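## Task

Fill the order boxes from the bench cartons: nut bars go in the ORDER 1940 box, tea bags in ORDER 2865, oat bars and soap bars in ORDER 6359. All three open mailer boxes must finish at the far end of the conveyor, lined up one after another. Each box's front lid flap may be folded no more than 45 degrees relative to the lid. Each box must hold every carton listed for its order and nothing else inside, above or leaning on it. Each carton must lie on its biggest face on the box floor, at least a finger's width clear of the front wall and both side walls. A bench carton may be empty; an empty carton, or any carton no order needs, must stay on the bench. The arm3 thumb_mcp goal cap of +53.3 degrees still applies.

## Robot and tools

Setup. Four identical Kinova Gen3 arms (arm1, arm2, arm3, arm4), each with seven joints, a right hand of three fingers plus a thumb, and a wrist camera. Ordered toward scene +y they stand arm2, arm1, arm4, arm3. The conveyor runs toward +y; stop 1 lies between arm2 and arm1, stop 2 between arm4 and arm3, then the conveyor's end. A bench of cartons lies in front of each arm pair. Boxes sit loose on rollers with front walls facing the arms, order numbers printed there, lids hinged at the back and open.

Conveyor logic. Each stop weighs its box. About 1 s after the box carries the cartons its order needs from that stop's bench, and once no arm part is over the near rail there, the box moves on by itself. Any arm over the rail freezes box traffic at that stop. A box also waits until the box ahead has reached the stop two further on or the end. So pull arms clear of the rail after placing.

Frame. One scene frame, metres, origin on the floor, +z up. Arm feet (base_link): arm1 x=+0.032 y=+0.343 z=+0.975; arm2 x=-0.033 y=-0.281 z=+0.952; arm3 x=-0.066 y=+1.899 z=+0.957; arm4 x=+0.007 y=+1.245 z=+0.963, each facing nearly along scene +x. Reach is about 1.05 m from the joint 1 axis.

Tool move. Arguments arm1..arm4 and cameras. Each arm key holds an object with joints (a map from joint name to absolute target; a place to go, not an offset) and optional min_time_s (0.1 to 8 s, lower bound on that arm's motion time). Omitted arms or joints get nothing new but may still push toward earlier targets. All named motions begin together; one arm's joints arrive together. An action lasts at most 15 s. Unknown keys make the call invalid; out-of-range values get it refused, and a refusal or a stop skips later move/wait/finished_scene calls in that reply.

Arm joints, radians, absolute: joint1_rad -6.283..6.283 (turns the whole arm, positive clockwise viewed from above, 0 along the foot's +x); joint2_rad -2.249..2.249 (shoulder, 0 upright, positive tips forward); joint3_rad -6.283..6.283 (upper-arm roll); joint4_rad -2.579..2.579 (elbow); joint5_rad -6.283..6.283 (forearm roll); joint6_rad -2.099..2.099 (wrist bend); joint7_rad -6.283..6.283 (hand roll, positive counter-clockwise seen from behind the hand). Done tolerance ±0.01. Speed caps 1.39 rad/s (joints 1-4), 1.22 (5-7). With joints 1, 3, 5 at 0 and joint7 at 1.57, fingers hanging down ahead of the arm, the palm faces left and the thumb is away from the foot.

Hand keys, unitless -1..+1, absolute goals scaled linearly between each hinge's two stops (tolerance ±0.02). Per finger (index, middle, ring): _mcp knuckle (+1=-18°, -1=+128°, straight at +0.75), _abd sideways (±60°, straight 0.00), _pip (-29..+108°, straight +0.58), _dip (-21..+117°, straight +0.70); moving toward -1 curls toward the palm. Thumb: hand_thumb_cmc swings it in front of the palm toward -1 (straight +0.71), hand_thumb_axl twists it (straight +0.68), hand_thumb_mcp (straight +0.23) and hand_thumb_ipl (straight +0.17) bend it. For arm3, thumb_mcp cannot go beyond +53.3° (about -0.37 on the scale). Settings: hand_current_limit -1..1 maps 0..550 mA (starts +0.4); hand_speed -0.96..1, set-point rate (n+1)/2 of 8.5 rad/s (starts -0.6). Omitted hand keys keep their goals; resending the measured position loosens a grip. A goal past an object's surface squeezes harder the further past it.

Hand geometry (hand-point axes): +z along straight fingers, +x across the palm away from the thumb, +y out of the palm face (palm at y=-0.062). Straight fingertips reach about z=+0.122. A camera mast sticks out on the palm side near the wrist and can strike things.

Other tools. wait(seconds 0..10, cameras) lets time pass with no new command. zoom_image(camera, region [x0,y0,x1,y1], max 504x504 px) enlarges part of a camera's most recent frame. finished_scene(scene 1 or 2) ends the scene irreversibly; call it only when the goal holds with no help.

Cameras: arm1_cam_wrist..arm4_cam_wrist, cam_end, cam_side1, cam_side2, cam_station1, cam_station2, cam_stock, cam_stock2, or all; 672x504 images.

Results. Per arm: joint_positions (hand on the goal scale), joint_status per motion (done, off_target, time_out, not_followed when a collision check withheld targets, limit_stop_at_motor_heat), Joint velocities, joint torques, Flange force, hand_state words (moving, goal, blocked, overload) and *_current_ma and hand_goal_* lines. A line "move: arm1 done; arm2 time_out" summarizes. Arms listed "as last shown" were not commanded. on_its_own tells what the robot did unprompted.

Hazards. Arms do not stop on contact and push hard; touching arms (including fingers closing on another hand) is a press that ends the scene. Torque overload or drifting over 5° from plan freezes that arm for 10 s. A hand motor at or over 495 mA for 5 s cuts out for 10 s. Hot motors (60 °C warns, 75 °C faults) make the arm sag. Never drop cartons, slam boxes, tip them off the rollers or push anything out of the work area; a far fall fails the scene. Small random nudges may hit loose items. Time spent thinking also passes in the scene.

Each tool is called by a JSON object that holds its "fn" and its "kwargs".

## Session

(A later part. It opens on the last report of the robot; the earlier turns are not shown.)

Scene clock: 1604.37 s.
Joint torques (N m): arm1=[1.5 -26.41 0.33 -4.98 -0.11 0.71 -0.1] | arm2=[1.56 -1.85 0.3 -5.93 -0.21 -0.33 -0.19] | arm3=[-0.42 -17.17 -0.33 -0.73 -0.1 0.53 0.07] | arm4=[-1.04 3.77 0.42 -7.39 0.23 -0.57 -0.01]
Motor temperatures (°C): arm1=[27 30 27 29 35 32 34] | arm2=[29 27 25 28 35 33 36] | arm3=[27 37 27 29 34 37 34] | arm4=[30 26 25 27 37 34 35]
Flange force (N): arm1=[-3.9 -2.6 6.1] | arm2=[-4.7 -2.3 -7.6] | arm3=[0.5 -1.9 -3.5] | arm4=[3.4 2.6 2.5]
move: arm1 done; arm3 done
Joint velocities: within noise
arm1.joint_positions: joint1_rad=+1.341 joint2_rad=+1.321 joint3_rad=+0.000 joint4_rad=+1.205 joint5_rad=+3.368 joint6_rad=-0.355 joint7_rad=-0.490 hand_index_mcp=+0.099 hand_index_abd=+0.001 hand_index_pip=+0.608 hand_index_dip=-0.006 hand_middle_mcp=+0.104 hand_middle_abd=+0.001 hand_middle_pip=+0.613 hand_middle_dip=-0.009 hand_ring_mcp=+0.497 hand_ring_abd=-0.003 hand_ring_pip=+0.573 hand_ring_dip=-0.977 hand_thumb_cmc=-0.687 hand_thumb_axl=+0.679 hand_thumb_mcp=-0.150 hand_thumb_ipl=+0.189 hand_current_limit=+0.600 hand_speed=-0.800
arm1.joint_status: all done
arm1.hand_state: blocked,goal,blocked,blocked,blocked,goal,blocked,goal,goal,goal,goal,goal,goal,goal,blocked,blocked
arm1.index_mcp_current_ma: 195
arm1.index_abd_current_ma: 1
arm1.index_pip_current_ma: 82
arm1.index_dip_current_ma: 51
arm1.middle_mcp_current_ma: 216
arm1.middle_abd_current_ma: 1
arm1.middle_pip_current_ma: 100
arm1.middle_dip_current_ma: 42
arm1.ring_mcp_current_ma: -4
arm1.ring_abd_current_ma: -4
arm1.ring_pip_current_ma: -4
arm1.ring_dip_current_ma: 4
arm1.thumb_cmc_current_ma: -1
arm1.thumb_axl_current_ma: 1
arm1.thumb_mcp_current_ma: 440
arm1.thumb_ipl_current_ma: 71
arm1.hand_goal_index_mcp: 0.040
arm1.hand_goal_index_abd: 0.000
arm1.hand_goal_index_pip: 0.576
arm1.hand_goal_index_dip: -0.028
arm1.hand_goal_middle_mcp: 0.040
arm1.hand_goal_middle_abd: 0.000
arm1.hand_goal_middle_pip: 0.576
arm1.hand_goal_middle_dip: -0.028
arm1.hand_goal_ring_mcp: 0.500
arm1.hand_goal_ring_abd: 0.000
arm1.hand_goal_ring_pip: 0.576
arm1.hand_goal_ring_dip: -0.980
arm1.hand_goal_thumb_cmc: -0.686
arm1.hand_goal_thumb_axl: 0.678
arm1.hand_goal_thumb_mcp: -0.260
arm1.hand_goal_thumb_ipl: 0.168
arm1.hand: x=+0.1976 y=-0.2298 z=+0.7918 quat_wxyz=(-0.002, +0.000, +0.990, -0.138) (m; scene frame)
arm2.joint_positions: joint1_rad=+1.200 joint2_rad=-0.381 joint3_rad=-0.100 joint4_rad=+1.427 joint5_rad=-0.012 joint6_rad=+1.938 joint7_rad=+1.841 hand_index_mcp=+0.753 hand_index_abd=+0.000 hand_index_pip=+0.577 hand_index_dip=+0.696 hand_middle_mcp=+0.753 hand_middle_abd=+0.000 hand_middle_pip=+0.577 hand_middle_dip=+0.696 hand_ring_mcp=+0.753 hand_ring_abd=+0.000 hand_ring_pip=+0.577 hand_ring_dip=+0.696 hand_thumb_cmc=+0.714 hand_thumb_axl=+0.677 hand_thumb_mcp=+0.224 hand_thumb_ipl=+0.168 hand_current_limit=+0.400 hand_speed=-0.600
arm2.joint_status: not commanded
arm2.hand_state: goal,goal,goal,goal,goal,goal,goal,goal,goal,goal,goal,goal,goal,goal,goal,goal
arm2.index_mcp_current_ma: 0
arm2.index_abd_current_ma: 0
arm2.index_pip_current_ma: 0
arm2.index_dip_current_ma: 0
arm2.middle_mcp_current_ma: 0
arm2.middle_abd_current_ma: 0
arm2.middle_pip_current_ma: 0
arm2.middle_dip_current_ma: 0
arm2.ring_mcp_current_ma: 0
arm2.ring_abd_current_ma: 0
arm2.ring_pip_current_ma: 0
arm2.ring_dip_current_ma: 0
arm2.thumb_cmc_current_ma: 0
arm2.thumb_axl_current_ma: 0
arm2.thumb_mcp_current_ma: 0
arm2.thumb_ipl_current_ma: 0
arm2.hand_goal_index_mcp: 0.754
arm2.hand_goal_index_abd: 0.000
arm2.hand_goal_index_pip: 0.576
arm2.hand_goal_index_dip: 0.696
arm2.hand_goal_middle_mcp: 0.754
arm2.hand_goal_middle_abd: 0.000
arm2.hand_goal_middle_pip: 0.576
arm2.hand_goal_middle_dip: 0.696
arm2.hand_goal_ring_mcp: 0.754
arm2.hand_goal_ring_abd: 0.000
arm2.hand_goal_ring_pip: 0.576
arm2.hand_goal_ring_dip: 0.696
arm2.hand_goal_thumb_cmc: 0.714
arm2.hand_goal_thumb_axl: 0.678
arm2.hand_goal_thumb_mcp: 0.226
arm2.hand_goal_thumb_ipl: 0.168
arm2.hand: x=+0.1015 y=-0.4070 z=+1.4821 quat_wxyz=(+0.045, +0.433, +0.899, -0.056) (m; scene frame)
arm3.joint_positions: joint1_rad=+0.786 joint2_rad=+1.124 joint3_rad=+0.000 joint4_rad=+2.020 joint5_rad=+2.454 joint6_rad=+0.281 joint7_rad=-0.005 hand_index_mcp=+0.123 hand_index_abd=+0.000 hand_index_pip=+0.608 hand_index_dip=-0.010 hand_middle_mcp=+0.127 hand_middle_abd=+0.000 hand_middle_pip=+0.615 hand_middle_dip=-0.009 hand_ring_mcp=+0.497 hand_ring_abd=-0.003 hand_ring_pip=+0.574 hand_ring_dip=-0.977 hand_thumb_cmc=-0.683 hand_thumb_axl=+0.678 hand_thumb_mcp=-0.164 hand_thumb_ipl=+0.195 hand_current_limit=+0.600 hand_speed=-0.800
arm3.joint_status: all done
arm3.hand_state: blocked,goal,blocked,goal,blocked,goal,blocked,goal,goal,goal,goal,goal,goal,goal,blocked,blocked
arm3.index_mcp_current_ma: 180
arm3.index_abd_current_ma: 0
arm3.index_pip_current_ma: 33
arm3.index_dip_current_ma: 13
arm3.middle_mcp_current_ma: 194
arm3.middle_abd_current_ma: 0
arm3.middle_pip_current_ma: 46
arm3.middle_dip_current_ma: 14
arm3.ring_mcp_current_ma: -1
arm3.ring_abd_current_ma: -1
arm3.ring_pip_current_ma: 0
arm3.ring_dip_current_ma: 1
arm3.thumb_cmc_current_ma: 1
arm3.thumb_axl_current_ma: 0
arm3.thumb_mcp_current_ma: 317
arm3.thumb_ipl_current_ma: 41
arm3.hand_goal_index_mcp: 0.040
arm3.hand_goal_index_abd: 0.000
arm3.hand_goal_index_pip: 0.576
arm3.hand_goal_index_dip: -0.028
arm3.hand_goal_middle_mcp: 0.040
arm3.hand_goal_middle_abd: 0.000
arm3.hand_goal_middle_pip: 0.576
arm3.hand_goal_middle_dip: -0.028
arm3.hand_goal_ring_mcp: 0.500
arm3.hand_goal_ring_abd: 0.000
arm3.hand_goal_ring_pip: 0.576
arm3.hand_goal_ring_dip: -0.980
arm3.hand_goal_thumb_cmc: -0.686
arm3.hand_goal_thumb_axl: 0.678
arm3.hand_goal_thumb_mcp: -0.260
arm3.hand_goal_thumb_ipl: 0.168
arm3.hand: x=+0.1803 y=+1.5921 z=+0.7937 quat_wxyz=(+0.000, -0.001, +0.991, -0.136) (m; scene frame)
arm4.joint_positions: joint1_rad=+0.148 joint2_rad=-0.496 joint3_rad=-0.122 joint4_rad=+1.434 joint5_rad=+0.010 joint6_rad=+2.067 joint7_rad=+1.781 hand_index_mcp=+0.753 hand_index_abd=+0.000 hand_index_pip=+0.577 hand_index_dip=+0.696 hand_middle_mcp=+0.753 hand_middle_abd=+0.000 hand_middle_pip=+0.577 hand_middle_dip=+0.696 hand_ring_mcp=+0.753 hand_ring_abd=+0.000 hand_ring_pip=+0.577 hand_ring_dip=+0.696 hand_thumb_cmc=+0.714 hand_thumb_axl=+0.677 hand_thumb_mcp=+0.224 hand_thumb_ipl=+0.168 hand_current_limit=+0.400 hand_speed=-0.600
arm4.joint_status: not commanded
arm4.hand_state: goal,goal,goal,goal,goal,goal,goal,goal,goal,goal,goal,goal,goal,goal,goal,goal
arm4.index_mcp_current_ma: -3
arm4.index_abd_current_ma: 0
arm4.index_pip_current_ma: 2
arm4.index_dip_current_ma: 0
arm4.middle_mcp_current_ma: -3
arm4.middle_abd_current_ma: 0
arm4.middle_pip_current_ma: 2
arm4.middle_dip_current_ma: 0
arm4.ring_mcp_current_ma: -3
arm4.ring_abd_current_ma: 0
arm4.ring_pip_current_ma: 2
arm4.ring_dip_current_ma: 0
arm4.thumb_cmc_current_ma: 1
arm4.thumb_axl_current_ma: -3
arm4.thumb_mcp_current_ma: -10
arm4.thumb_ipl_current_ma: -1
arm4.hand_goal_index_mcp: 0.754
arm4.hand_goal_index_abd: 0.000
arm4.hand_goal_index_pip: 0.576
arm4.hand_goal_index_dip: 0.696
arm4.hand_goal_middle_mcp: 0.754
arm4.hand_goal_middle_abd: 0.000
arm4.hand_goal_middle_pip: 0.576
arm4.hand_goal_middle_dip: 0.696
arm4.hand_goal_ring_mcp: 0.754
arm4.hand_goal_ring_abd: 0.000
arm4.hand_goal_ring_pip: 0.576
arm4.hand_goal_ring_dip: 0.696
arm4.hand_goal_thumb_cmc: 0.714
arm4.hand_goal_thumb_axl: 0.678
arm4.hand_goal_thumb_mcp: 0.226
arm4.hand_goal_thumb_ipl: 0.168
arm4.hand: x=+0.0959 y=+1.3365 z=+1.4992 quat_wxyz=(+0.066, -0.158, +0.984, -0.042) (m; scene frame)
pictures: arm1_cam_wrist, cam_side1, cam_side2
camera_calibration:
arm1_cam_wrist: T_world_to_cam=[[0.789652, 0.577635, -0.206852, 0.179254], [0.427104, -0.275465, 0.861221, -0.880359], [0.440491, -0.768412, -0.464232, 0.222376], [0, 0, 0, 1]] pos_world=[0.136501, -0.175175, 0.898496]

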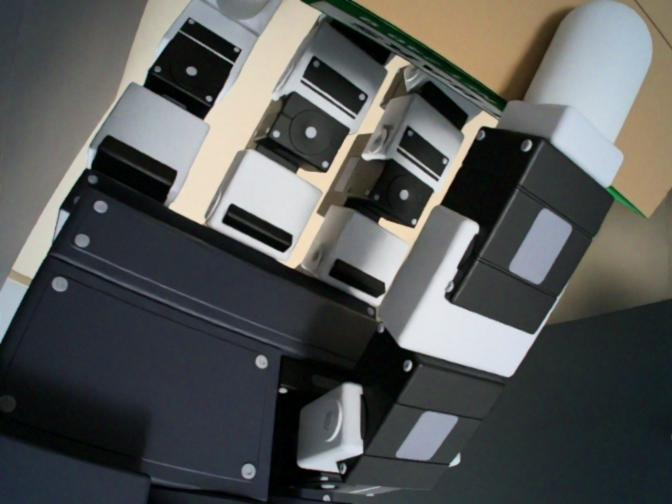

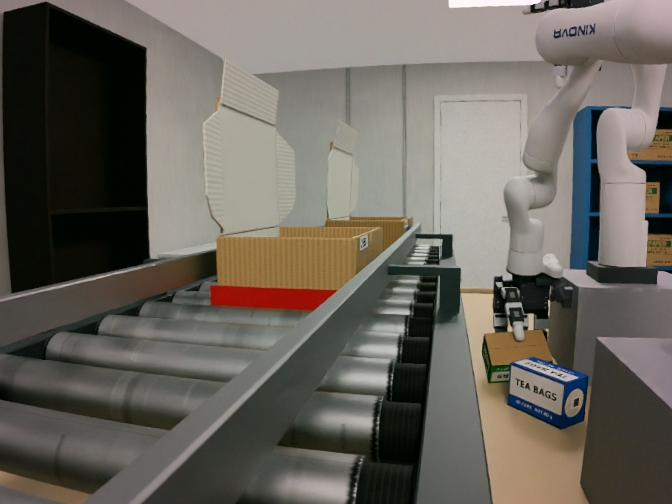

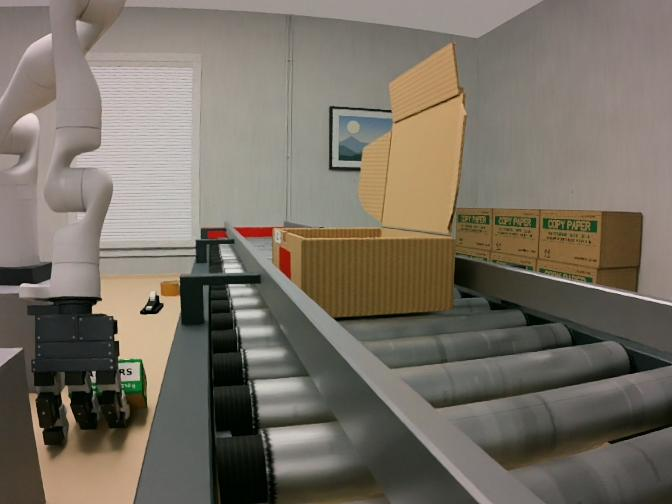

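{"fn": "move", "kwargs": {"arm3": {"joints":{"hand_thumb_mcp":0.0,"hand_index_mcp":0.125,"hand_middle_mcp":0.13,"hand_speed":-0.93}}, "arm1": {"joints":{"hand_thumb_mcp":0.0,"hand_index_mcp":0.105,"hand_middle_mcp":0.11,"hand_speed":-0.93}}, "cameras": ["arm1_cam_wrist","arm3_cam_wrist","cam_side1","cam_side2"]}}

Scene clock: 1617.90 s.
Joint torques (N m): arm1=[1.45 -25.55 0.29 -4.74 -0.11 0.72 -0.12] | arm2=[1.68 -1.93 0.34 -5.93 -0.21 -0.39 -0.16] | arm3=[-0.53 -16.37 -0.09 -0.74 -0.07 0.69 0.03] | arm4=[-1.08 3.76 0.36 -7.44 0.25 -0.55 0.02]
Motor temperatures (°C): arm1=[27 31 27 29 35 32 34] | arm2=[29 27 25 28 35 33 36] | arm3=[27 38 27 29 34 37 34] | arm4=[30 26 25 27 37 34 35]
Flange force (N): arm1=[-3.8 -2.9 4.6] | arm2=[-4.9 -2.1 -7.8] | arm3=[0.9 -2.5 -5.4] | arm4=[3.4 2.6 2.8]
move: arm1 off_target; arm3 done
Joint velocities: within noise
arm1.joint_positions: joint1_rad=+1.341 joint2_rad=+1.321 joint3_rad=+0.000 joint4_rad=+1.205 joint5_rad=+3.368 joint6_rad=-0.355 joint7_rad=-0.490 hand_index_mcp=+0.118 hand_index_abd=+0.002 hand_index_pip=+0.581 hand_index_dip=-0.024 hand_middle_mcp=+0.139 hand_middle_abd=+0.002 hand_middle_pip=+0.600 hand_middle_dip=-0.014 hand_ring_mcp=+0.497 hand_ring_abd=-0.003 hand_ring_pip=+0.573 hand_ring_dip=-0.977 hand_thumb_cmc=-0.689 hand_thumb_axl=+0.676 hand_thumb_mcp=-0.010 hand_thumb_ipl=+0.169 hand_current_limit=+0.600 hand_speed=-0.930
arm1.joint_status: hand_middle_mcp off_target (ended at +0.139, target +0.110); the others done
arm1.hand_state: goal,goal,goal,goal,blocked,goal,blocked,goal,goal,goal,goal,goal,goal,goal,goal,goal
arm1.index_mcp_current_ma: 24
arm1.index_abd_current_ma: 2
arm1.index_pip_current_ma: 8
arm1.index_dip_current_ma: 6
arm1.middle_mcp_current_ma: 77
arm1.middle_abd_current_ma: 2
arm1.middle_pip_current_ma: 57
arm1.middle_dip_current_ma: 29
arm1.ring_mcp_current_ma: -4
arm1.ring_abd_current_ma: -4
arm1.ring_pip_current_ma: -4
arm1.ring_dip_current_ma: 4
arm1.thumb_cmc_current_ma: -3
arm1.thumb_axl_current_ma: -4
arm1.thumb_mcp_current_ma: -25
arm1.thumb_ipl_current_ma: 2
arm1.hand_goal_index_mcp: 0.106
arm1.hand_goal_index_abd: 0.000
arm1.hand_goal_index_pip: 0.576
arm1.hand_goal_index_dip: -0.028
arm1.hand_goal_middle_mcp: 0.110
arm1.hand_goal_middle_abd: 0.000
arm1.hand_goal_middle_pip: 0.576
arm1.hand_goal_middle_dip: -0.028
arm1.hand_goal_ring_mcp: 0.500
arm1.hand_goal_ring_abd: 0.000
arm1.hand_goal_ring_pip: 0.576
arm1.hand_goal_ring_dip: -0.980
arm1.hand_goal_thumb_cmc: -0.686
arm1.hand_goal_thumb_axl: 0.678
arm1.hand_goal_thumb_mcp: 0.000
arm1.hand_goal_thumb_ipl: 0.168
arm1.hand: x=+0.1976 y=-0.2299 z=+0.7918 quat_wxyz=(-0.002, +0.000, +0.990, -0.138) (m; scene frame)
arm2, arm4: as last shown
arm3.joint_positions: joint1_rad=+0.786 joint2_rad=+1.124 joint3_rad=+0.000 joint4_rad=+2.020 joint5_rad=+2.454 joint6_rad=+0.281 joint7_rad=-0.005 hand_index_mcp=+0.138 hand_index_abd=+0.000 hand_index_pip=+0.581 hand_index_dip=-0.025 hand_middle_mcp=+0.141 hand_middle_abd=+0.000 hand_middle_pip=+0.582 hand_middle_dip=-0.025 hand_ring_mcp=+0.497 hand_ring_abd=-0.003 hand_ring_pip=+0.574 hand_ring_dip=-0.977 hand_thumb_cmc=-0.684 hand_thumb_axl=+0.678 hand_thumb_mcp=-0.010 hand_thumb_ipl=+0.169 hand_current_limit=+0.600 hand_speed=-0.930
arm3.joint_status: all done
arm3.hand_state: goal,goal,goal,goal,goal,goal,goal,goal,goal,goal,goal,goal,goal,goal,goal,goal
arm3.index_mcp_current_ma: 7
arm3.index_abd_current_ma: 0
arm3.index_pip_current_ma: 2
arm3.index_dip_current_ma: 1
arm3.middle_mcp_current_ma: 6
arm3.middle_abd_current_ma: 0
arm3.middle_pip_current_ma: 2
arm3.middle_dip_current_ma: 1
arm3.ring_mcp_current_ma: -1
arm3.ring_abd_current_ma: -1
arm3.ring_pip_current_ma: 0
arm3.ring_dip_current_ma: 1
arm3.thumb_cmc_current_ma: 1
arm3.thumb_axl_current_ma: 0
arm3.thumb_mcp_current_ma: -8
arm3.thumb_ipl_current_ma: 0
arm3.hand_goal_index_mcp: 0.126
arm3.hand_goal_index_abd: 0.000
arm3.hand_goal_index_pip: 0.576
arm3.hand_goal_index_dip: -0.028
arm3.hand_goal_middle_mcp: 0.130
arm3.hand_goal_middle_abd: 0.000
arm3.hand_goal_middle_pip: 0.576
arm3.hand_goal_middle_dip: -0.028
arm3.hand_goal_ring_mcp: 0.500
arm3.hand_goal_ring_abd: 0.000
arm3.hand_goal_ring_pip: 0.576
arm3.hand_goal_ring_dip: -0.980
arm3.hand_goal_thumb_cmc: -0.686
arm3.hand_goal_thumb_axl: 0.678
arm3.hand_goal_thumb_mcp: 0.000
arm3.hand_goal_thumb_ipl: 0.168
arm3.hand: x=+0.1803 y=+1.5921 z=+0.7937 quat_wxyz=(+0.000, -0.001, +0.991, -0.136) (m; scene frame)
pictures: arm1_cam_wrist, arm3_cam_wrist, cam_side1, cam_side2
camera_calibration:
arm1_cam_wrist: T_world_to_cam=[[0.789628, 0.57765, -0.206902, 0.179306], [0.427149, -0.275431, 0.861209, -0.880348], [0.44049, -0.768413, -0.464231, 0.222375], [0, 0, 0, 1]] pos_world=[0.136501, -0.175175, 0.898496]
arm3_cam_wrist: T_world_to_cam=[[0.768381, 0.608972, -0.196833, -0.91225], [0.428786, -0.261531, 0.864722, -0.397772], [0.475114, -0.748836, -0.462074, 1.5896], [0, 0, 0, 1]] pos_world=[0.116277, 1.64185, 0.898911]

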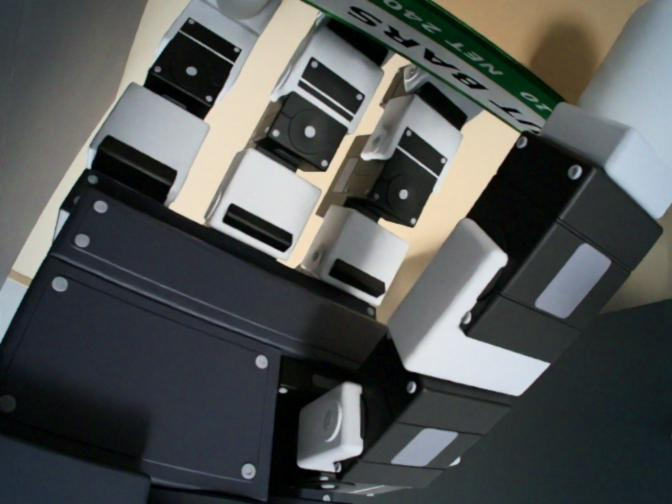

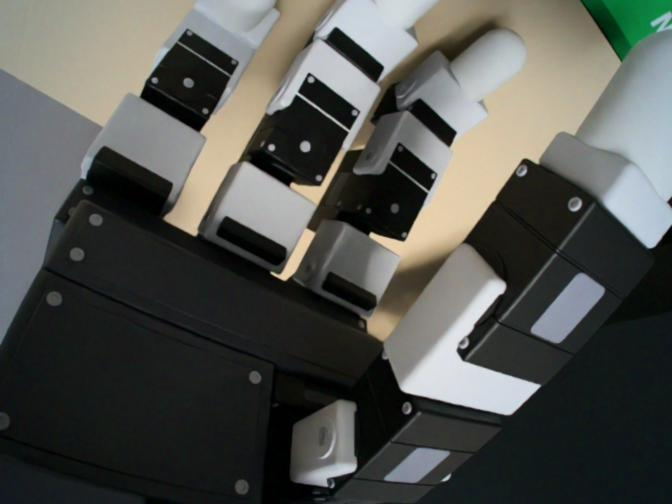

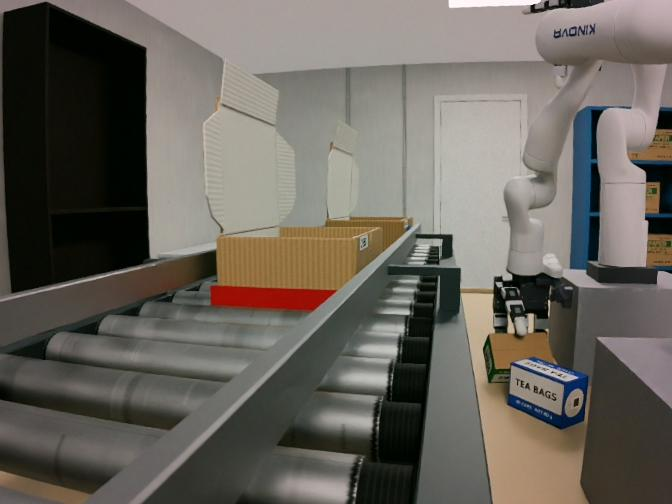

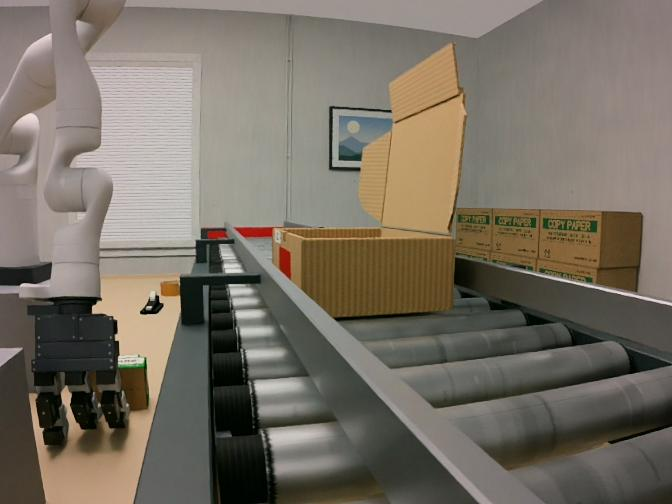

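{"fn": "move", "kwargs": {"cameras": ["cam_station2","cam_stock2","cam_stock","cam_station1","cam_side1","cam_side2"]}}

{"fn": "zoom_image", "kwargs": {"camera": "cam_station2", "region": [180, 320, 440, 504]}}

{"fn": "zoom_image", "kwargs": {"camera": "cam_side1", "region": [440, 260, 620, 440]}}

{"fn": "zoom_image", "kwargs": {"camera": "cam_side2", "region": [10, 270, 190, 470]}}

Scene clock: 1629.23 s.
Joint torques (N m): arm1=[1.49 -25.55 0.3 -4.68 -0.12 0.71 -0.11] | arm2=[1.64 -1.87 0.29 -6.01 -0.23 -0.32 -0.2] | arm3=[-0.47 -16.44 -0.22 -0.79 -0.08 0.62 0] | arm4=[-1.1 3.79 0.36 -7.36 0.2 -0.52 0.01]
Motor temperatures (°C): arm1=[27 31 27 29 35 32 34] | arm2=[29 27 25 28 35 33 36] | arm3=[27 38 27 29 34 37 34] | arm4=[30 26 25 27 37 34 35]
Flange force (N): arm1=[-4.0 -3.1 4.8] | arm2=[-4.6 -2.3 -7.2] | arm3=[0.8 -2.4 -5.4] | arm4=[3.4 2.5 2.6]
Joint velocities: within noise
arm1.joint_positions: joint1_rad=+1.341 joint2_rad=+1.321 joint3_rad=+0.000 joint4_rad=+1.205 joint5_rad=+3.368 joint6_rad=-0.355 joint7_rad=-0.490 hand_index_mcp=+0.118 hand_index_abd=+0.002 hand_index_pip=+0.581 hand_index_dip=-0.024 hand_middle_mcp=+0.139 hand_middle_abd=+0.002 hand_middle_pip=+0.600 hand_middle_dip=-0.014 hand_ring_mcp=+0.497 hand_ring_abd=-0.003 hand_ring_pip=+0.573 hand_ring_dip=-0.977 hand_thumb_cmc=-0.689 hand_thumb_axl=+0.676 hand_thumb_mcp=-0.010 hand_thumb_ipl=+0.169 hand_current_limit=+0.600 hand_speed=-0.930
arm1.joint_status: hand_middle_mcp off_target (ended at +0.139, target +0.110); the others done
arm1.hand_state: goal,goal,goal,goal,blocked,goal,blocked,goal,goal,goal,goal,goal,goal,goal,goal,goal
arm1.index_mcp_current_ma: 24
arm1.index_abd_current_ma: 2
arm1.index_pip_current_ma: 8
arm1.index_dip_current_ma: 6
arm1.middle_mcp_current_ma: 77
arm1.middle_abd_current_ma: 2
arm1.middle_pip_current_ma: 57
arm1.middle_dip_current_ma: 29
arm1.ring_mcp_current_ma: -4
arm1.ring_abd_current_ma: -4
arm1.ring_pip_current_ma: -4
arm1.ring_dip_current_ma: 4
arm1.thumb_cmc_current_ma: -3
arm1.thumb_axl_current_ma: -4
arm1.thumb_mcp_current_ma: -25
arm1.thumb_ipl_current_ma: 2
arm1.hand_goal_index_mcp: 0.106
arm1.hand_goal_index_abd: 0.000
arm1.hand_goal_index_pip: 0.576
arm1.hand_goal_index_dip: -0.028
arm1.hand_goal_middle_mcp: 0.110
arm1.hand_goal_middle_abd: 0.000
arm1.hand_goal_middle_pip: 0.576
arm1.hand_goal_middle_dip: -0.028
arm1.hand_goal_ring_mcp: 0.500
arm1.hand_goal_ring_abd: 0.000
arm1.hand_goal_ring_pip: 0.576
arm1.hand_goal_ring_dip: -0.980
arm1.hand_goal_thumb_cmc: -0.686
arm1.hand_goal_thumb_axl: 0.678
arm1.hand_goal_thumb_mcp: 0.000
arm1.hand_goal_thumb_ipl: 0.168
arm1.hand: x=+0.1976 y=-0.2298 z=+0.7918 quat_wxyz=(-0.002, +0.000, +0.990, -0.138) (m; scene frame)
arm2.joint_positions: joint1_rad=+1.200 joint2_rad=-0.381 joint3_rad=-0.100 joint4_rad=+1.427 joint5_rad=-0.012 joint6_rad=+1.938 joint7_rad=+1.841 hand_index_mcp=+0.753 hand_index_abd=+0.000 hand_index_pip=+0.577 hand_index_dip=+0.696 hand_middle_mcp=+0.753 hand_middle_abd=+0.000 hand_middle_pip=+0.577 hand_middle_dip=+0.696 hand_ring_mcp=+0.753 hand_ring_abd=+0.000 hand_ring_pip=+0.577 hand_ring_dip=+0.696 hand_thumb_cmc=+0.714 hand_thumb_axl=+0.677 hand_thumb_mcp=+0.224 hand_thumb_ipl=+0.168 hand_current_limit=+0.400 hand_speed=-0.600
arm2.joint_status: not commanded
arm2.hand_state: goal,goal,goal,goal,goal,goal,goal,goal,goal,goal,goal,goal,goal,goal,goal,goal
arm2.index_mcp_current_ma: 0
arm2.index_abd_current_ma: 0
arm2.index_pip_current_ma: 0
arm2.index_dip_current_ma: 0
arm2.middle_mcp_current_ma: 0
arm2.middle_abd_current_ma: 0
arm2.middle_pip_current_ma: 0
arm2.middle_dip_current_ma: 0
arm2.ring_mcp_current_ma: 0
arm2.ring_abd_current_ma: 0
arm2.ring_pip_current_ma: 0
arm2.ring_dip_current_ma: 0
arm2.thumb_cmc_current_ma: 0
arm2.thumb_axl_current_ma: 0
arm2.thumb_mcp_current_ma: 0
arm2.thumb_ipl_current_ma: 0
arm2.hand_goal_index_mcp: 0.754
arm2.hand_goal_index_abd: 0.000
arm2.hand_goal_index_pip: 0.576
arm2.hand_goal_index_dip: 0.696
arm2.hand_goal_middle_mcp: 0.754
arm2.hand_goal_middle_abd: 0.000
arm2.hand_goal_middle_pip: 0.576
arm2.hand_goal_middle_dip: 0.696
arm2.hand_goal_ring_mcp: 0.754
arm2.hand_goal_ring_abd: 0.000
arm2.hand_goal_ring_pip: 0.576
arm2.hand_goal_ring_dip: 0.696
arm2.hand_goal_thumb_cmc: 0.714
arm2.hand_goal_thumb_axl: 0.678
arm2.hand_goal_thumb_mcp: 0.226
arm2.hand_goal_thumb_ipl: 0.168
arm2.hand: x=+0.1015 y=-0.4070 z=+1.4821 quat_wxyz=(+0.045, +0.433, +0.899, -0.056) (m; scene frame)
arm3.joint_positions: joint1_rad=+0.786 joint2_rad=+1.124 joint3_rad=+0.000 joint4_rad=+2.020 joint5_rad=+2.454 joint6_rad=+0.281 joint7_rad=-0.005 hand_index_mcp=+0.138 hand_index_abd=+0.000 hand_index_pip=+0.581 hand_index_dip=-0.025 hand_middle_mcp=+0.141 hand_middle_abd=+0.000 hand_middle_pip=+0.582 hand_middle_dip=-0.025 hand_ring_mcp=+0.497 hand_ring_abd=-0.003 hand_ring_pip=+0.574 hand_ring_dip=-0.977 hand_thumb_cmc=-0.684 hand_thumb_axl=+0.678 hand_thumb_mcp=-0.010 hand_thumb_ipl=+0.169 hand_current_limit=+0.600 hand_speed=-0.930
arm3.joint_status: all done
arm3.hand_state: goal,goal,goal,goal,goal,goal,goal,goal,goal,goal,goal,goal,goal,goal,goal,goal
arm3.index_mcp_current_ma: 7
arm3.index_abd_current_ma: 0
arm3.index_pip_current_ma: 2
arm3.index_dip_current_ma: 1
arm3.middle_mcp_current_ma: 6
arm3.middle_abd_current_ma: 0
arm3.middle_pip_current_ma: 2
arm3.middle_dip_current_ma: 1
arm3.ring_mcp_current_ma: -1
arm3.ring_abd_current_ma: -1
arm3.ring_pip_current_ma: 0
arm3.ring_dip_current_ma: 1
arm3.thumb_cmc_current_ma: 1
arm3.thumb_axl_current_ma: 0
arm3.thumb_mcp_current_ma: -8
arm3.thumb_ipl_current_ma: 0
arm3.hand_goal_index_mcp: 0.126
arm3.hand_goal_index_abd: 0.000
arm3.hand_goal_index_pip: 0.576
arm3.hand_goal_index_dip: -0.028
arm3.hand_goal_middle_mcp: 0.130
arm3.hand_goal_middle_abd: 0.000
arm3.hand_goal_middle_pip: 0.576
arm3.hand_goal_middle_dip: -0.028
arm3.hand_goal_ring_mcp: 0.500
arm3.hand_goal_ring_abd: 0.000
arm3.hand_goal_ring_pip: 0.576
arm3.hand_goal_ring_dip: -0.980
arm3.hand_goal_thumb_cmc: -0.686
arm3.hand_goal_thumb_axl: 0.678
arm3.hand_goal_thumb_mcp: 0.000
arm3.hand_goal_thumb_ipl: 0.168
arm3.hand: x=+0.1803 y=+1.5921 z=+0.7937 quat_wxyz=(+0.000, -0.001, +0.991, -0.136) (m; scene frame)
arm4.joint_positions: joint1_rad=+0.148 joint2_rad=-0.496 joint3_rad=-0.122 joint4_rad=+1.434 joint5_rad=+0.010 joint6_rad=+2.067 joint7_rad=+1.781 hand_index_mcp=+0.753 hand_index_abd=+0.000 hand_index_pip=+0.577 hand_index_dip=+0.696 hand_middle_mcp=+0.753 hand_middle_abd=+0.000 hand_middle_pip=+0.577 hand_middle_dip=+0.696 hand_ring_mcp=+0.753 hand_ring_abd=+0.000 hand_ring_pip=+0.577 hand_ring_dip=+0.696 hand_thumb_cmc=+0.714 hand_thumb_axl=+0.677 hand_thumb_mcp=+0.224 hand_thumb_ipl=+0.168 hand_current_limit=+0.400 hand_speed=-0.600
arm4.joint_status: not commanded
arm4.hand_state: goal,goal,goal,goal,goal,goal,goal,goal,goal,goal,goal,goal,goal,goal,goal,goal
arm4.index_mcp_current_ma: -3
arm4.index_abd_current_ma: 0
arm4.index_pip_current_ma: 2
arm4.index_dip_current_ma: 0
arm4.middle_mcp_current_ma: -3
arm4.middle_abd_current_ma: 0
arm4.middle_pip_current_ma: 2
arm4.middle_dip_current_ma: 0
arm4.ring_mcp_current_ma: -3
arm4.ring_abd_current_ma: 0
arm4.ring_pip_current_ma: 2
arm4.ring_dip_current_ma: 0
arm4.thumb_cmc_current_ma: 1
arm4.thumb_axl_current_ma: -3
arm4.thumb_mcp_current_ma: -10
arm4.thumb_ipl_current_ma: -1
arm4.hand_goal_index_mcp: 0.754
arm4.hand_goal_index_abd: 0.000
arm4.hand_goal_index_pip: 0.576
arm4.hand_goal_index_dip: 0.696
arm4.hand_goal_middle_mcp: 0.754
arm4.hand_goal_middle_abd: 0.000
arm4.hand_goal_middle_pip: 0.576
arm4.hand_goal_middle_dip: 0.696
arm4.hand_goal_ring_mcp: 0.754
arm4.hand_goal_ring_abd: 0.000
arm4.hand_goal_ring_pip: 0.576
arm4.hand_goal_ring_dip: 0.696
arm4.hand_goal_thumb_cmc: 0.714
arm4.hand_goal_thumb_axl: 0.678
arm4.hand_goal_thumb_mcp: 0.226
arm4.hand_goal_thumb_ipl: 0.168
arm4.hand: x=+0.0959 y=+1.3365 z=+1.4992 quat_wxyz=(+0.066, -0.158, +0.984, -0.042) (m; scene frame)
pictures: cam_side1, cam_side2, cam_station1, cam_station2, cam_stock, cam_stock2

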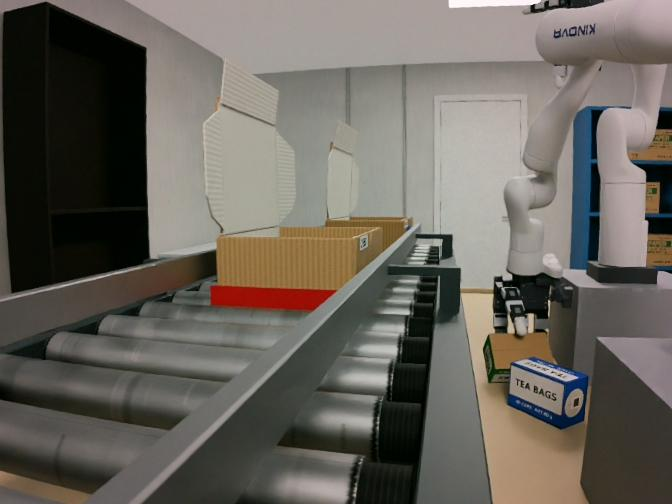

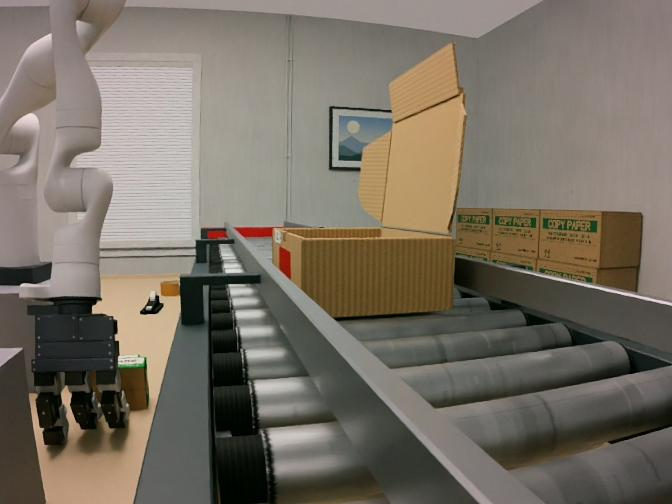

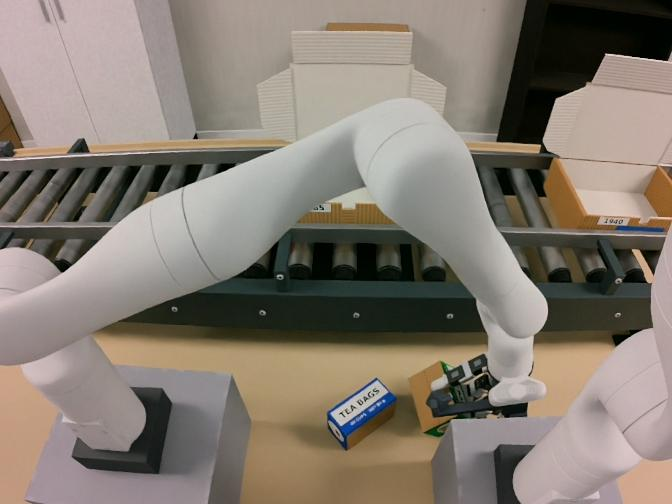

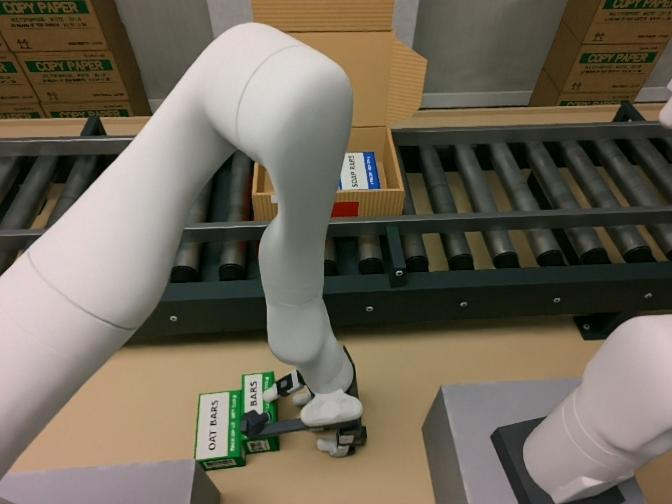

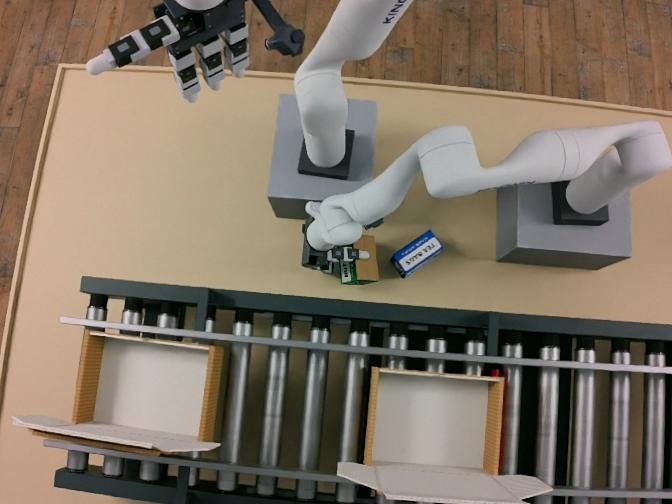

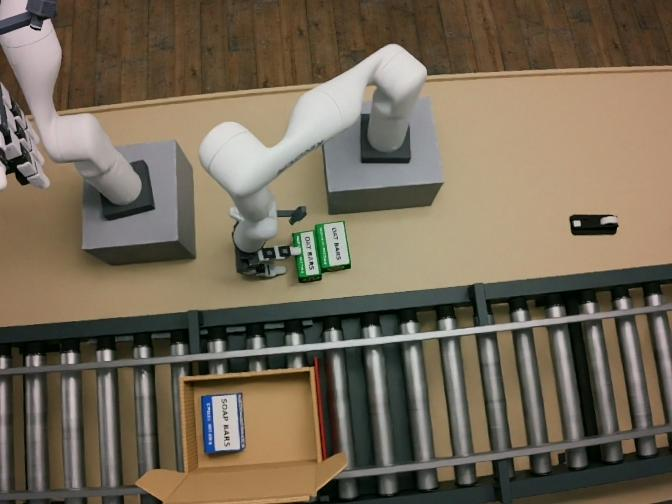

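Scaled by 1.938.

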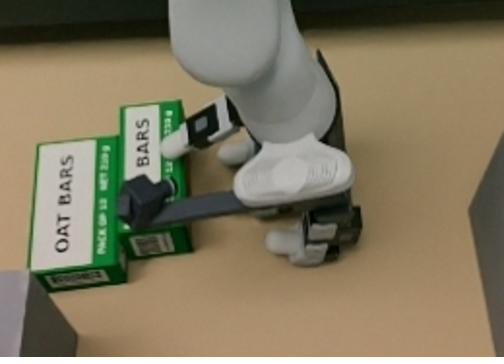

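Scaled by 2.800.

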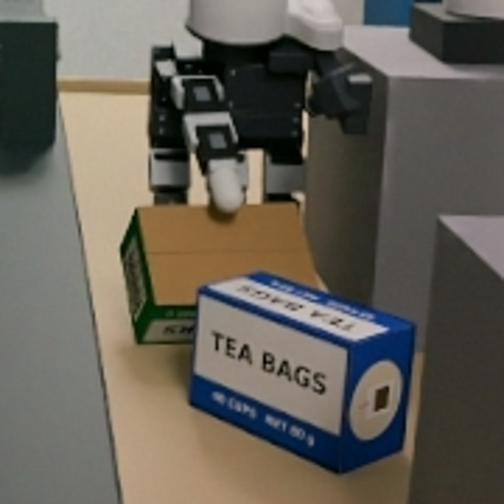

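Scaled by 2.520.

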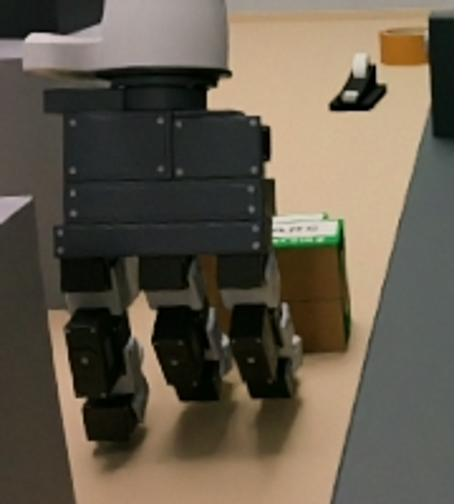

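{"fn": "move", "kwargs": {"arm1": {"joints":{"joint1_rad":1.36099,"joint2_rad":1.39583,"joint4_rad":0.97672,"joint5_rad":3.29314,"joint6_rad":-0.50414,"joint7_rad":-0.39078},"min_time_s":5}, "arm3": {"joints":{"joint1_rad":0.78632,"joint2_rad":0.9022,"joint4_rad":2.08401,"joint5_rad":1.90363,"joint6_rad":0.18729,"joint7_rad":0.55938},"min_time_s":4}, "cameras": ["arm1_cam_wrist","cam_side1","cam_station2","cam_station1"]}}

{"fn": "zoom_image", "kwargs": {"camera": "cam_side1", "region": [440, 260, 620, 440]}}

{"fn": "zoom_image", "kwargs": {"camera": "cam_station2", "region": [180, 320, 440, 504]}}

Scene clock: 1648.63 s.
Joint torques (N m): arm1=[1.54 -27.1 0.36 -5.86 -0.05 0.78 -0.12] | arm2=[1.53 -1.92 0.38 -5.96 -0.15 -0.33 -0.21] | arm3=[-0.54 -15.64 -0.27 -2.12 0 0.57 0] | arm4=[-1.04 3.81 0.38 -7.41 0.23 -0.56 0]
Motor temperatures (°C): arm1=[27 31 27 29 35 32 34] | arm2=[29 27 25 28 35 33 36] | arm3=[27 38 27 28 34 37 34] | arm4=[30 26 25 27 37 34 35]
Flange force (N): arm1=[-4.0 -4.6 5.4] | arm2=[-4.9 -2.0 -7.5] | arm3=no reading | arm4=[3.5 2.5 2.7]
move: arm1 done; arm3 done
Joint velocities: within noise
arm1.joint_positions: joint1_rad=+1.361 joint2_rad=+1.396 joint3_rad=+0.000 joint4_rad=+0.977 joint5_rad=+3.293 joint6_rad=-0.504 joint7_rad=-0.391 hand_index_mcp=+0.117 hand_index_abd=+0.002 hand_index_pip=+0.581 hand_index_dip=-0.024 hand_middle_mcp=+0.136 hand_middle_abd=+0.002 hand_middle_pip=+0.593 hand_middle_dip=-0.017 hand_ring_mcp=+0.497 hand_ring_abd=-0.003 hand_ring_pip=+0.573 hand_ring_dip=-0.977 hand_thumb_cmc=-0.688 hand_thumb_axl=+0.676 hand_thumb_mcp=-0.010 hand_thumb_ipl=+0.169 hand_current_limit=+0.600 hand_speed=-0.930
arm1.joint_status: all done
arm1.hand_state: goal,goal,goal,goal,blocked,goal,goal,goal,goal,goal,goal,goal,goal,goal,goal,goal
arm1.index_mcp_current_ma: 24
arm1.index_abd_current_ma: 2
arm1.index_pip_current_ma: 8
arm1.index_dip_current_ma: 6
arm1.middle_mcp_current_ma: 67
arm1.middle_abd_current_ma: 2
arm1.middle_pip_current_ma: 37
arm1.middle_dip_current_ma: 21
arm1.ring_mcp_current_ma: -4
arm1.ring_abd_current_ma: -4
arm1.ring_pip_current_ma: -4
arm1.ring_dip_current_ma: 4
arm1.thumb_cmc_current_ma: -3
arm1.thumb_axl_current_ma: -4
arm1.thumb_mcp_current_ma: -25
arm1.thumb_ipl_current_ma: 2
arm1.hand_goal_index_mcp: 0.106
arm1.hand_goal_index_abd: 0.000
arm1.hand_goal_index_pip: 0.576
arm1.hand_goal_index_dip: -0.028
arm1.hand_goal_middle_mcp: 0.110
arm1.hand_goal_middle_abd: 0.000
arm1.hand_goal_middle_pip: 0.576
arm1.hand_goal_middle_dip: -0.028
arm1.hand_goal_ring_mcp: 0.500
arm1.hand_goal_ring_abd: 0.000
arm1.hand_goal_ring_pip: 0.576
arm1.hand_goal_ring_dip: -0.980
arm1.hand_goal_thumb_cmc: -0.686
arm1.hand_goal_thumb_axl: 0.678
arm1.hand_goal_thumb_mcp: 0.000
arm1.hand_goal_thumb_ipl: 0.168
arm1.hand: x=+0.1976 y=-0.2749 z=+0.7917 quat_wxyz=(-0.002, +0.000, +0.990, -0.138) (m; scene frame)
arm2, arm4: as last shown
arm3.joint_positions: joint1_rad=+0.786 joint2_rad=+0.902 joint3_rad=+0.000 joint4_rad=+2.084 joint5_rad=+1.904 joint6_rad=+0.187 joint7_rad=+0.559 hand_index_mcp=+0.138 hand_index_abd=+0.000 hand_index_pip=+0.581 hand_index_dip=-0.025 hand_middle_mcp=+0.140 hand_middle_abd=+0.000 hand_middle_pip=+0.582 hand_middle_dip=-0.025 hand_ring_mcp=+0.497 hand_ring_abd=-0.003 hand_ring_pip=+0.574 hand_ring_dip=-0.977 hand_thumb_cmc=-0.684 hand_thumb_axl=+0.678 hand_thumb_mcp=-0.010 hand_thumb_ipl=+0.169 hand_current_limit=+0.600 hand_speed=-0.930
arm3.joint_status: all done
arm3.hand_state: goal,goal,goal,goal,goal,goal,goal,goal,goal,goal,goal,goal,goal,goal,goal,goal
arm3.index_mcp_current_ma: 7
arm3.index_abd_current_ma: 0
arm3.index_pip_current_ma: 2
arm3.index_dip_current_ma: 1
arm3.middle_mcp_current_ma: 6
arm3.middle_abd_current_ma: 0
arm3.middle_pip_current_ma: 2
arm3.middle_dip_current_ma: 1
arm3.ring_mcp_current_ma: -1
arm3.ring_abd_current_ma: -1
arm3.ring_pip_current_ma: 0
arm3.ring_dip_current_ma: 1
arm3.thumb_cmc_current_ma: 1
arm3.thumb_axl_current_ma: 0
arm3.thumb_mcp_current_ma: -7
arm3.thumb_ipl_current_ma: 0
arm3.hand_goal_index_mcp: 0.126
arm3.hand_goal_index_abd: 0.000
arm3.hand_goal_index_pip: 0.576
arm3.hand_goal_index_dip: -0.028
arm3.hand_goal_middle_mcp: 0.130
arm3.hand_goal_middle_abd: 0.000
arm3.hand_goal_middle_pip: 0.576
arm3.hand_goal_middle_dip: -0.028
arm3.hand_goal_ring_mcp: 0.500
arm3.hand_goal_ring_abd: 0.000
arm3.hand_goal_ring_pip: 0.576
arm3.hand_goal_ring_dip: -0.980
arm3.hand_goal_thumb_cmc: -0.686
arm3.hand_goal_thumb_axl: 0.678
arm3.hand_goal_thumb_mcp: 0.000
arm3.hand_goal_thumb_ipl: 0.168
arm3.hand: x=+0.1804 y=+1.5913 z=+0.8767 quat_wxyz=(+0.000, -0.001, +0.991, -0.136) (m; scene frame)
pictures: arm1_cam_wrist, cam_side1, cam_station1, cam_station2
camera_calibration:
arm1_cam_wrist: T_world_to_cam=[[0.789628, 0.57765, -0.206902, 0.205358], [0.427149, -0.275431, 0.861209, -0.89277], [0.44049, -0.768413, -0.464231, 0.18772], [0, 0, 0, 1]] pos_world=[0.136501, -0.220275, 0.898496]

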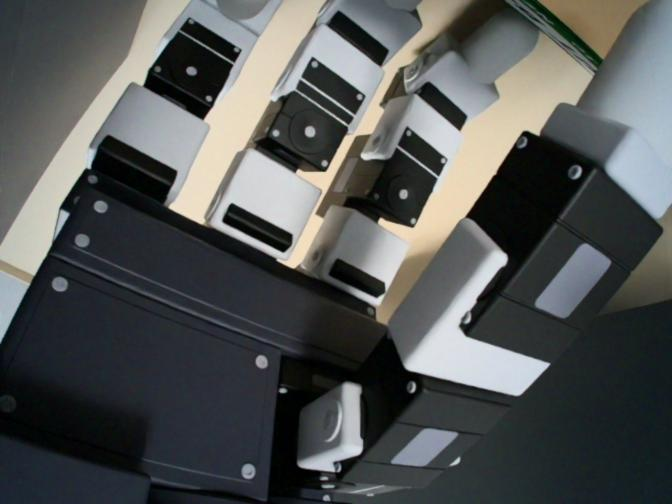

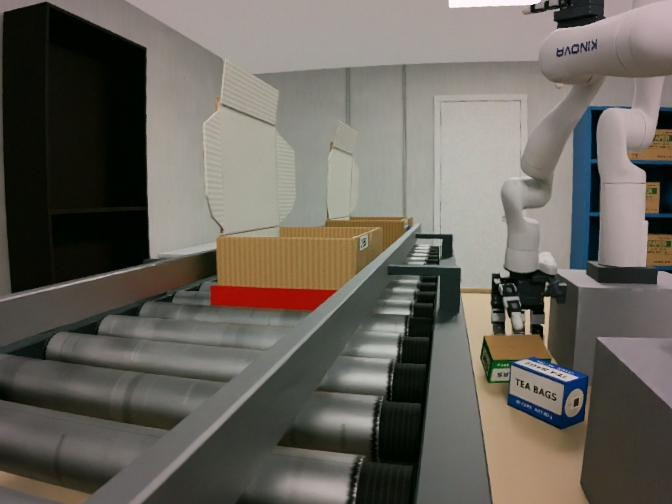

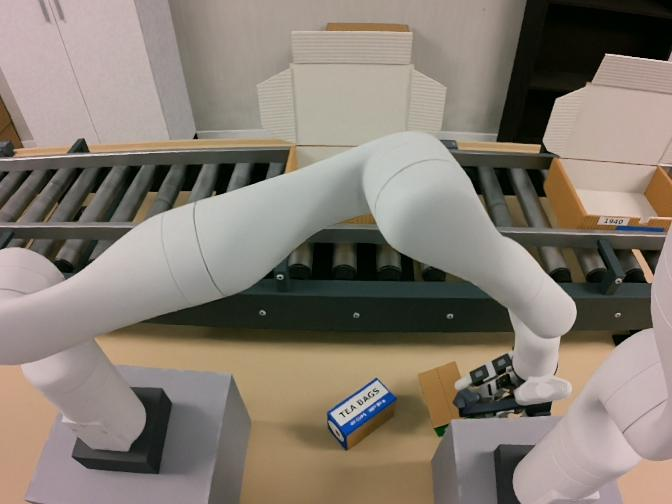

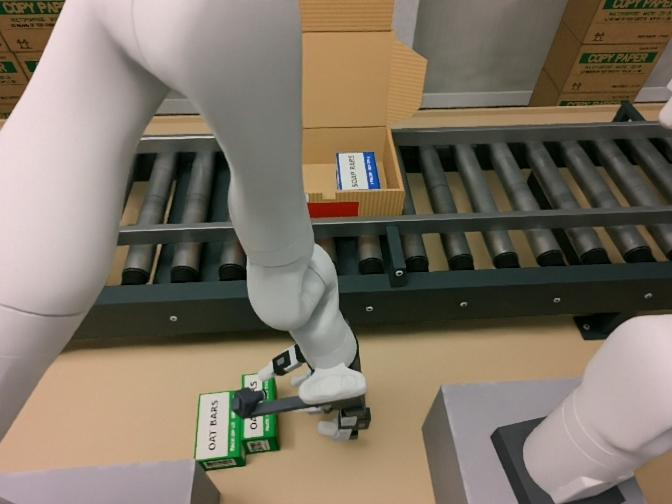

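Scaled by 2.800.

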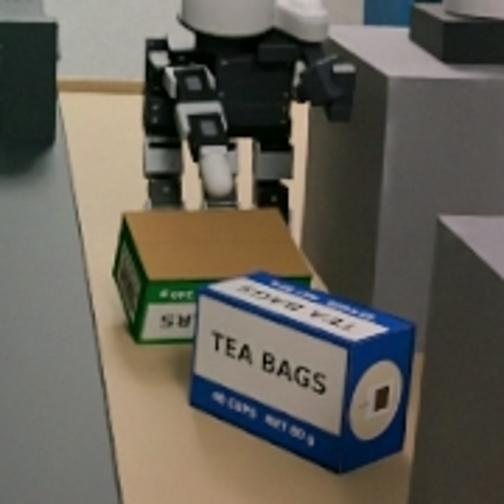

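Scaled by 1.938.

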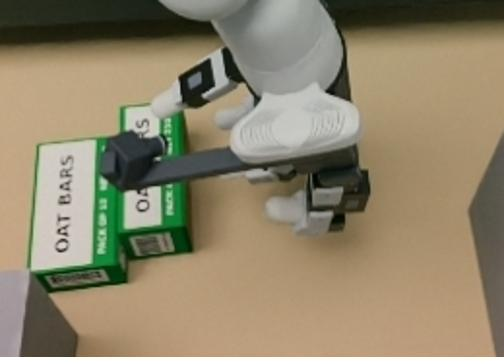

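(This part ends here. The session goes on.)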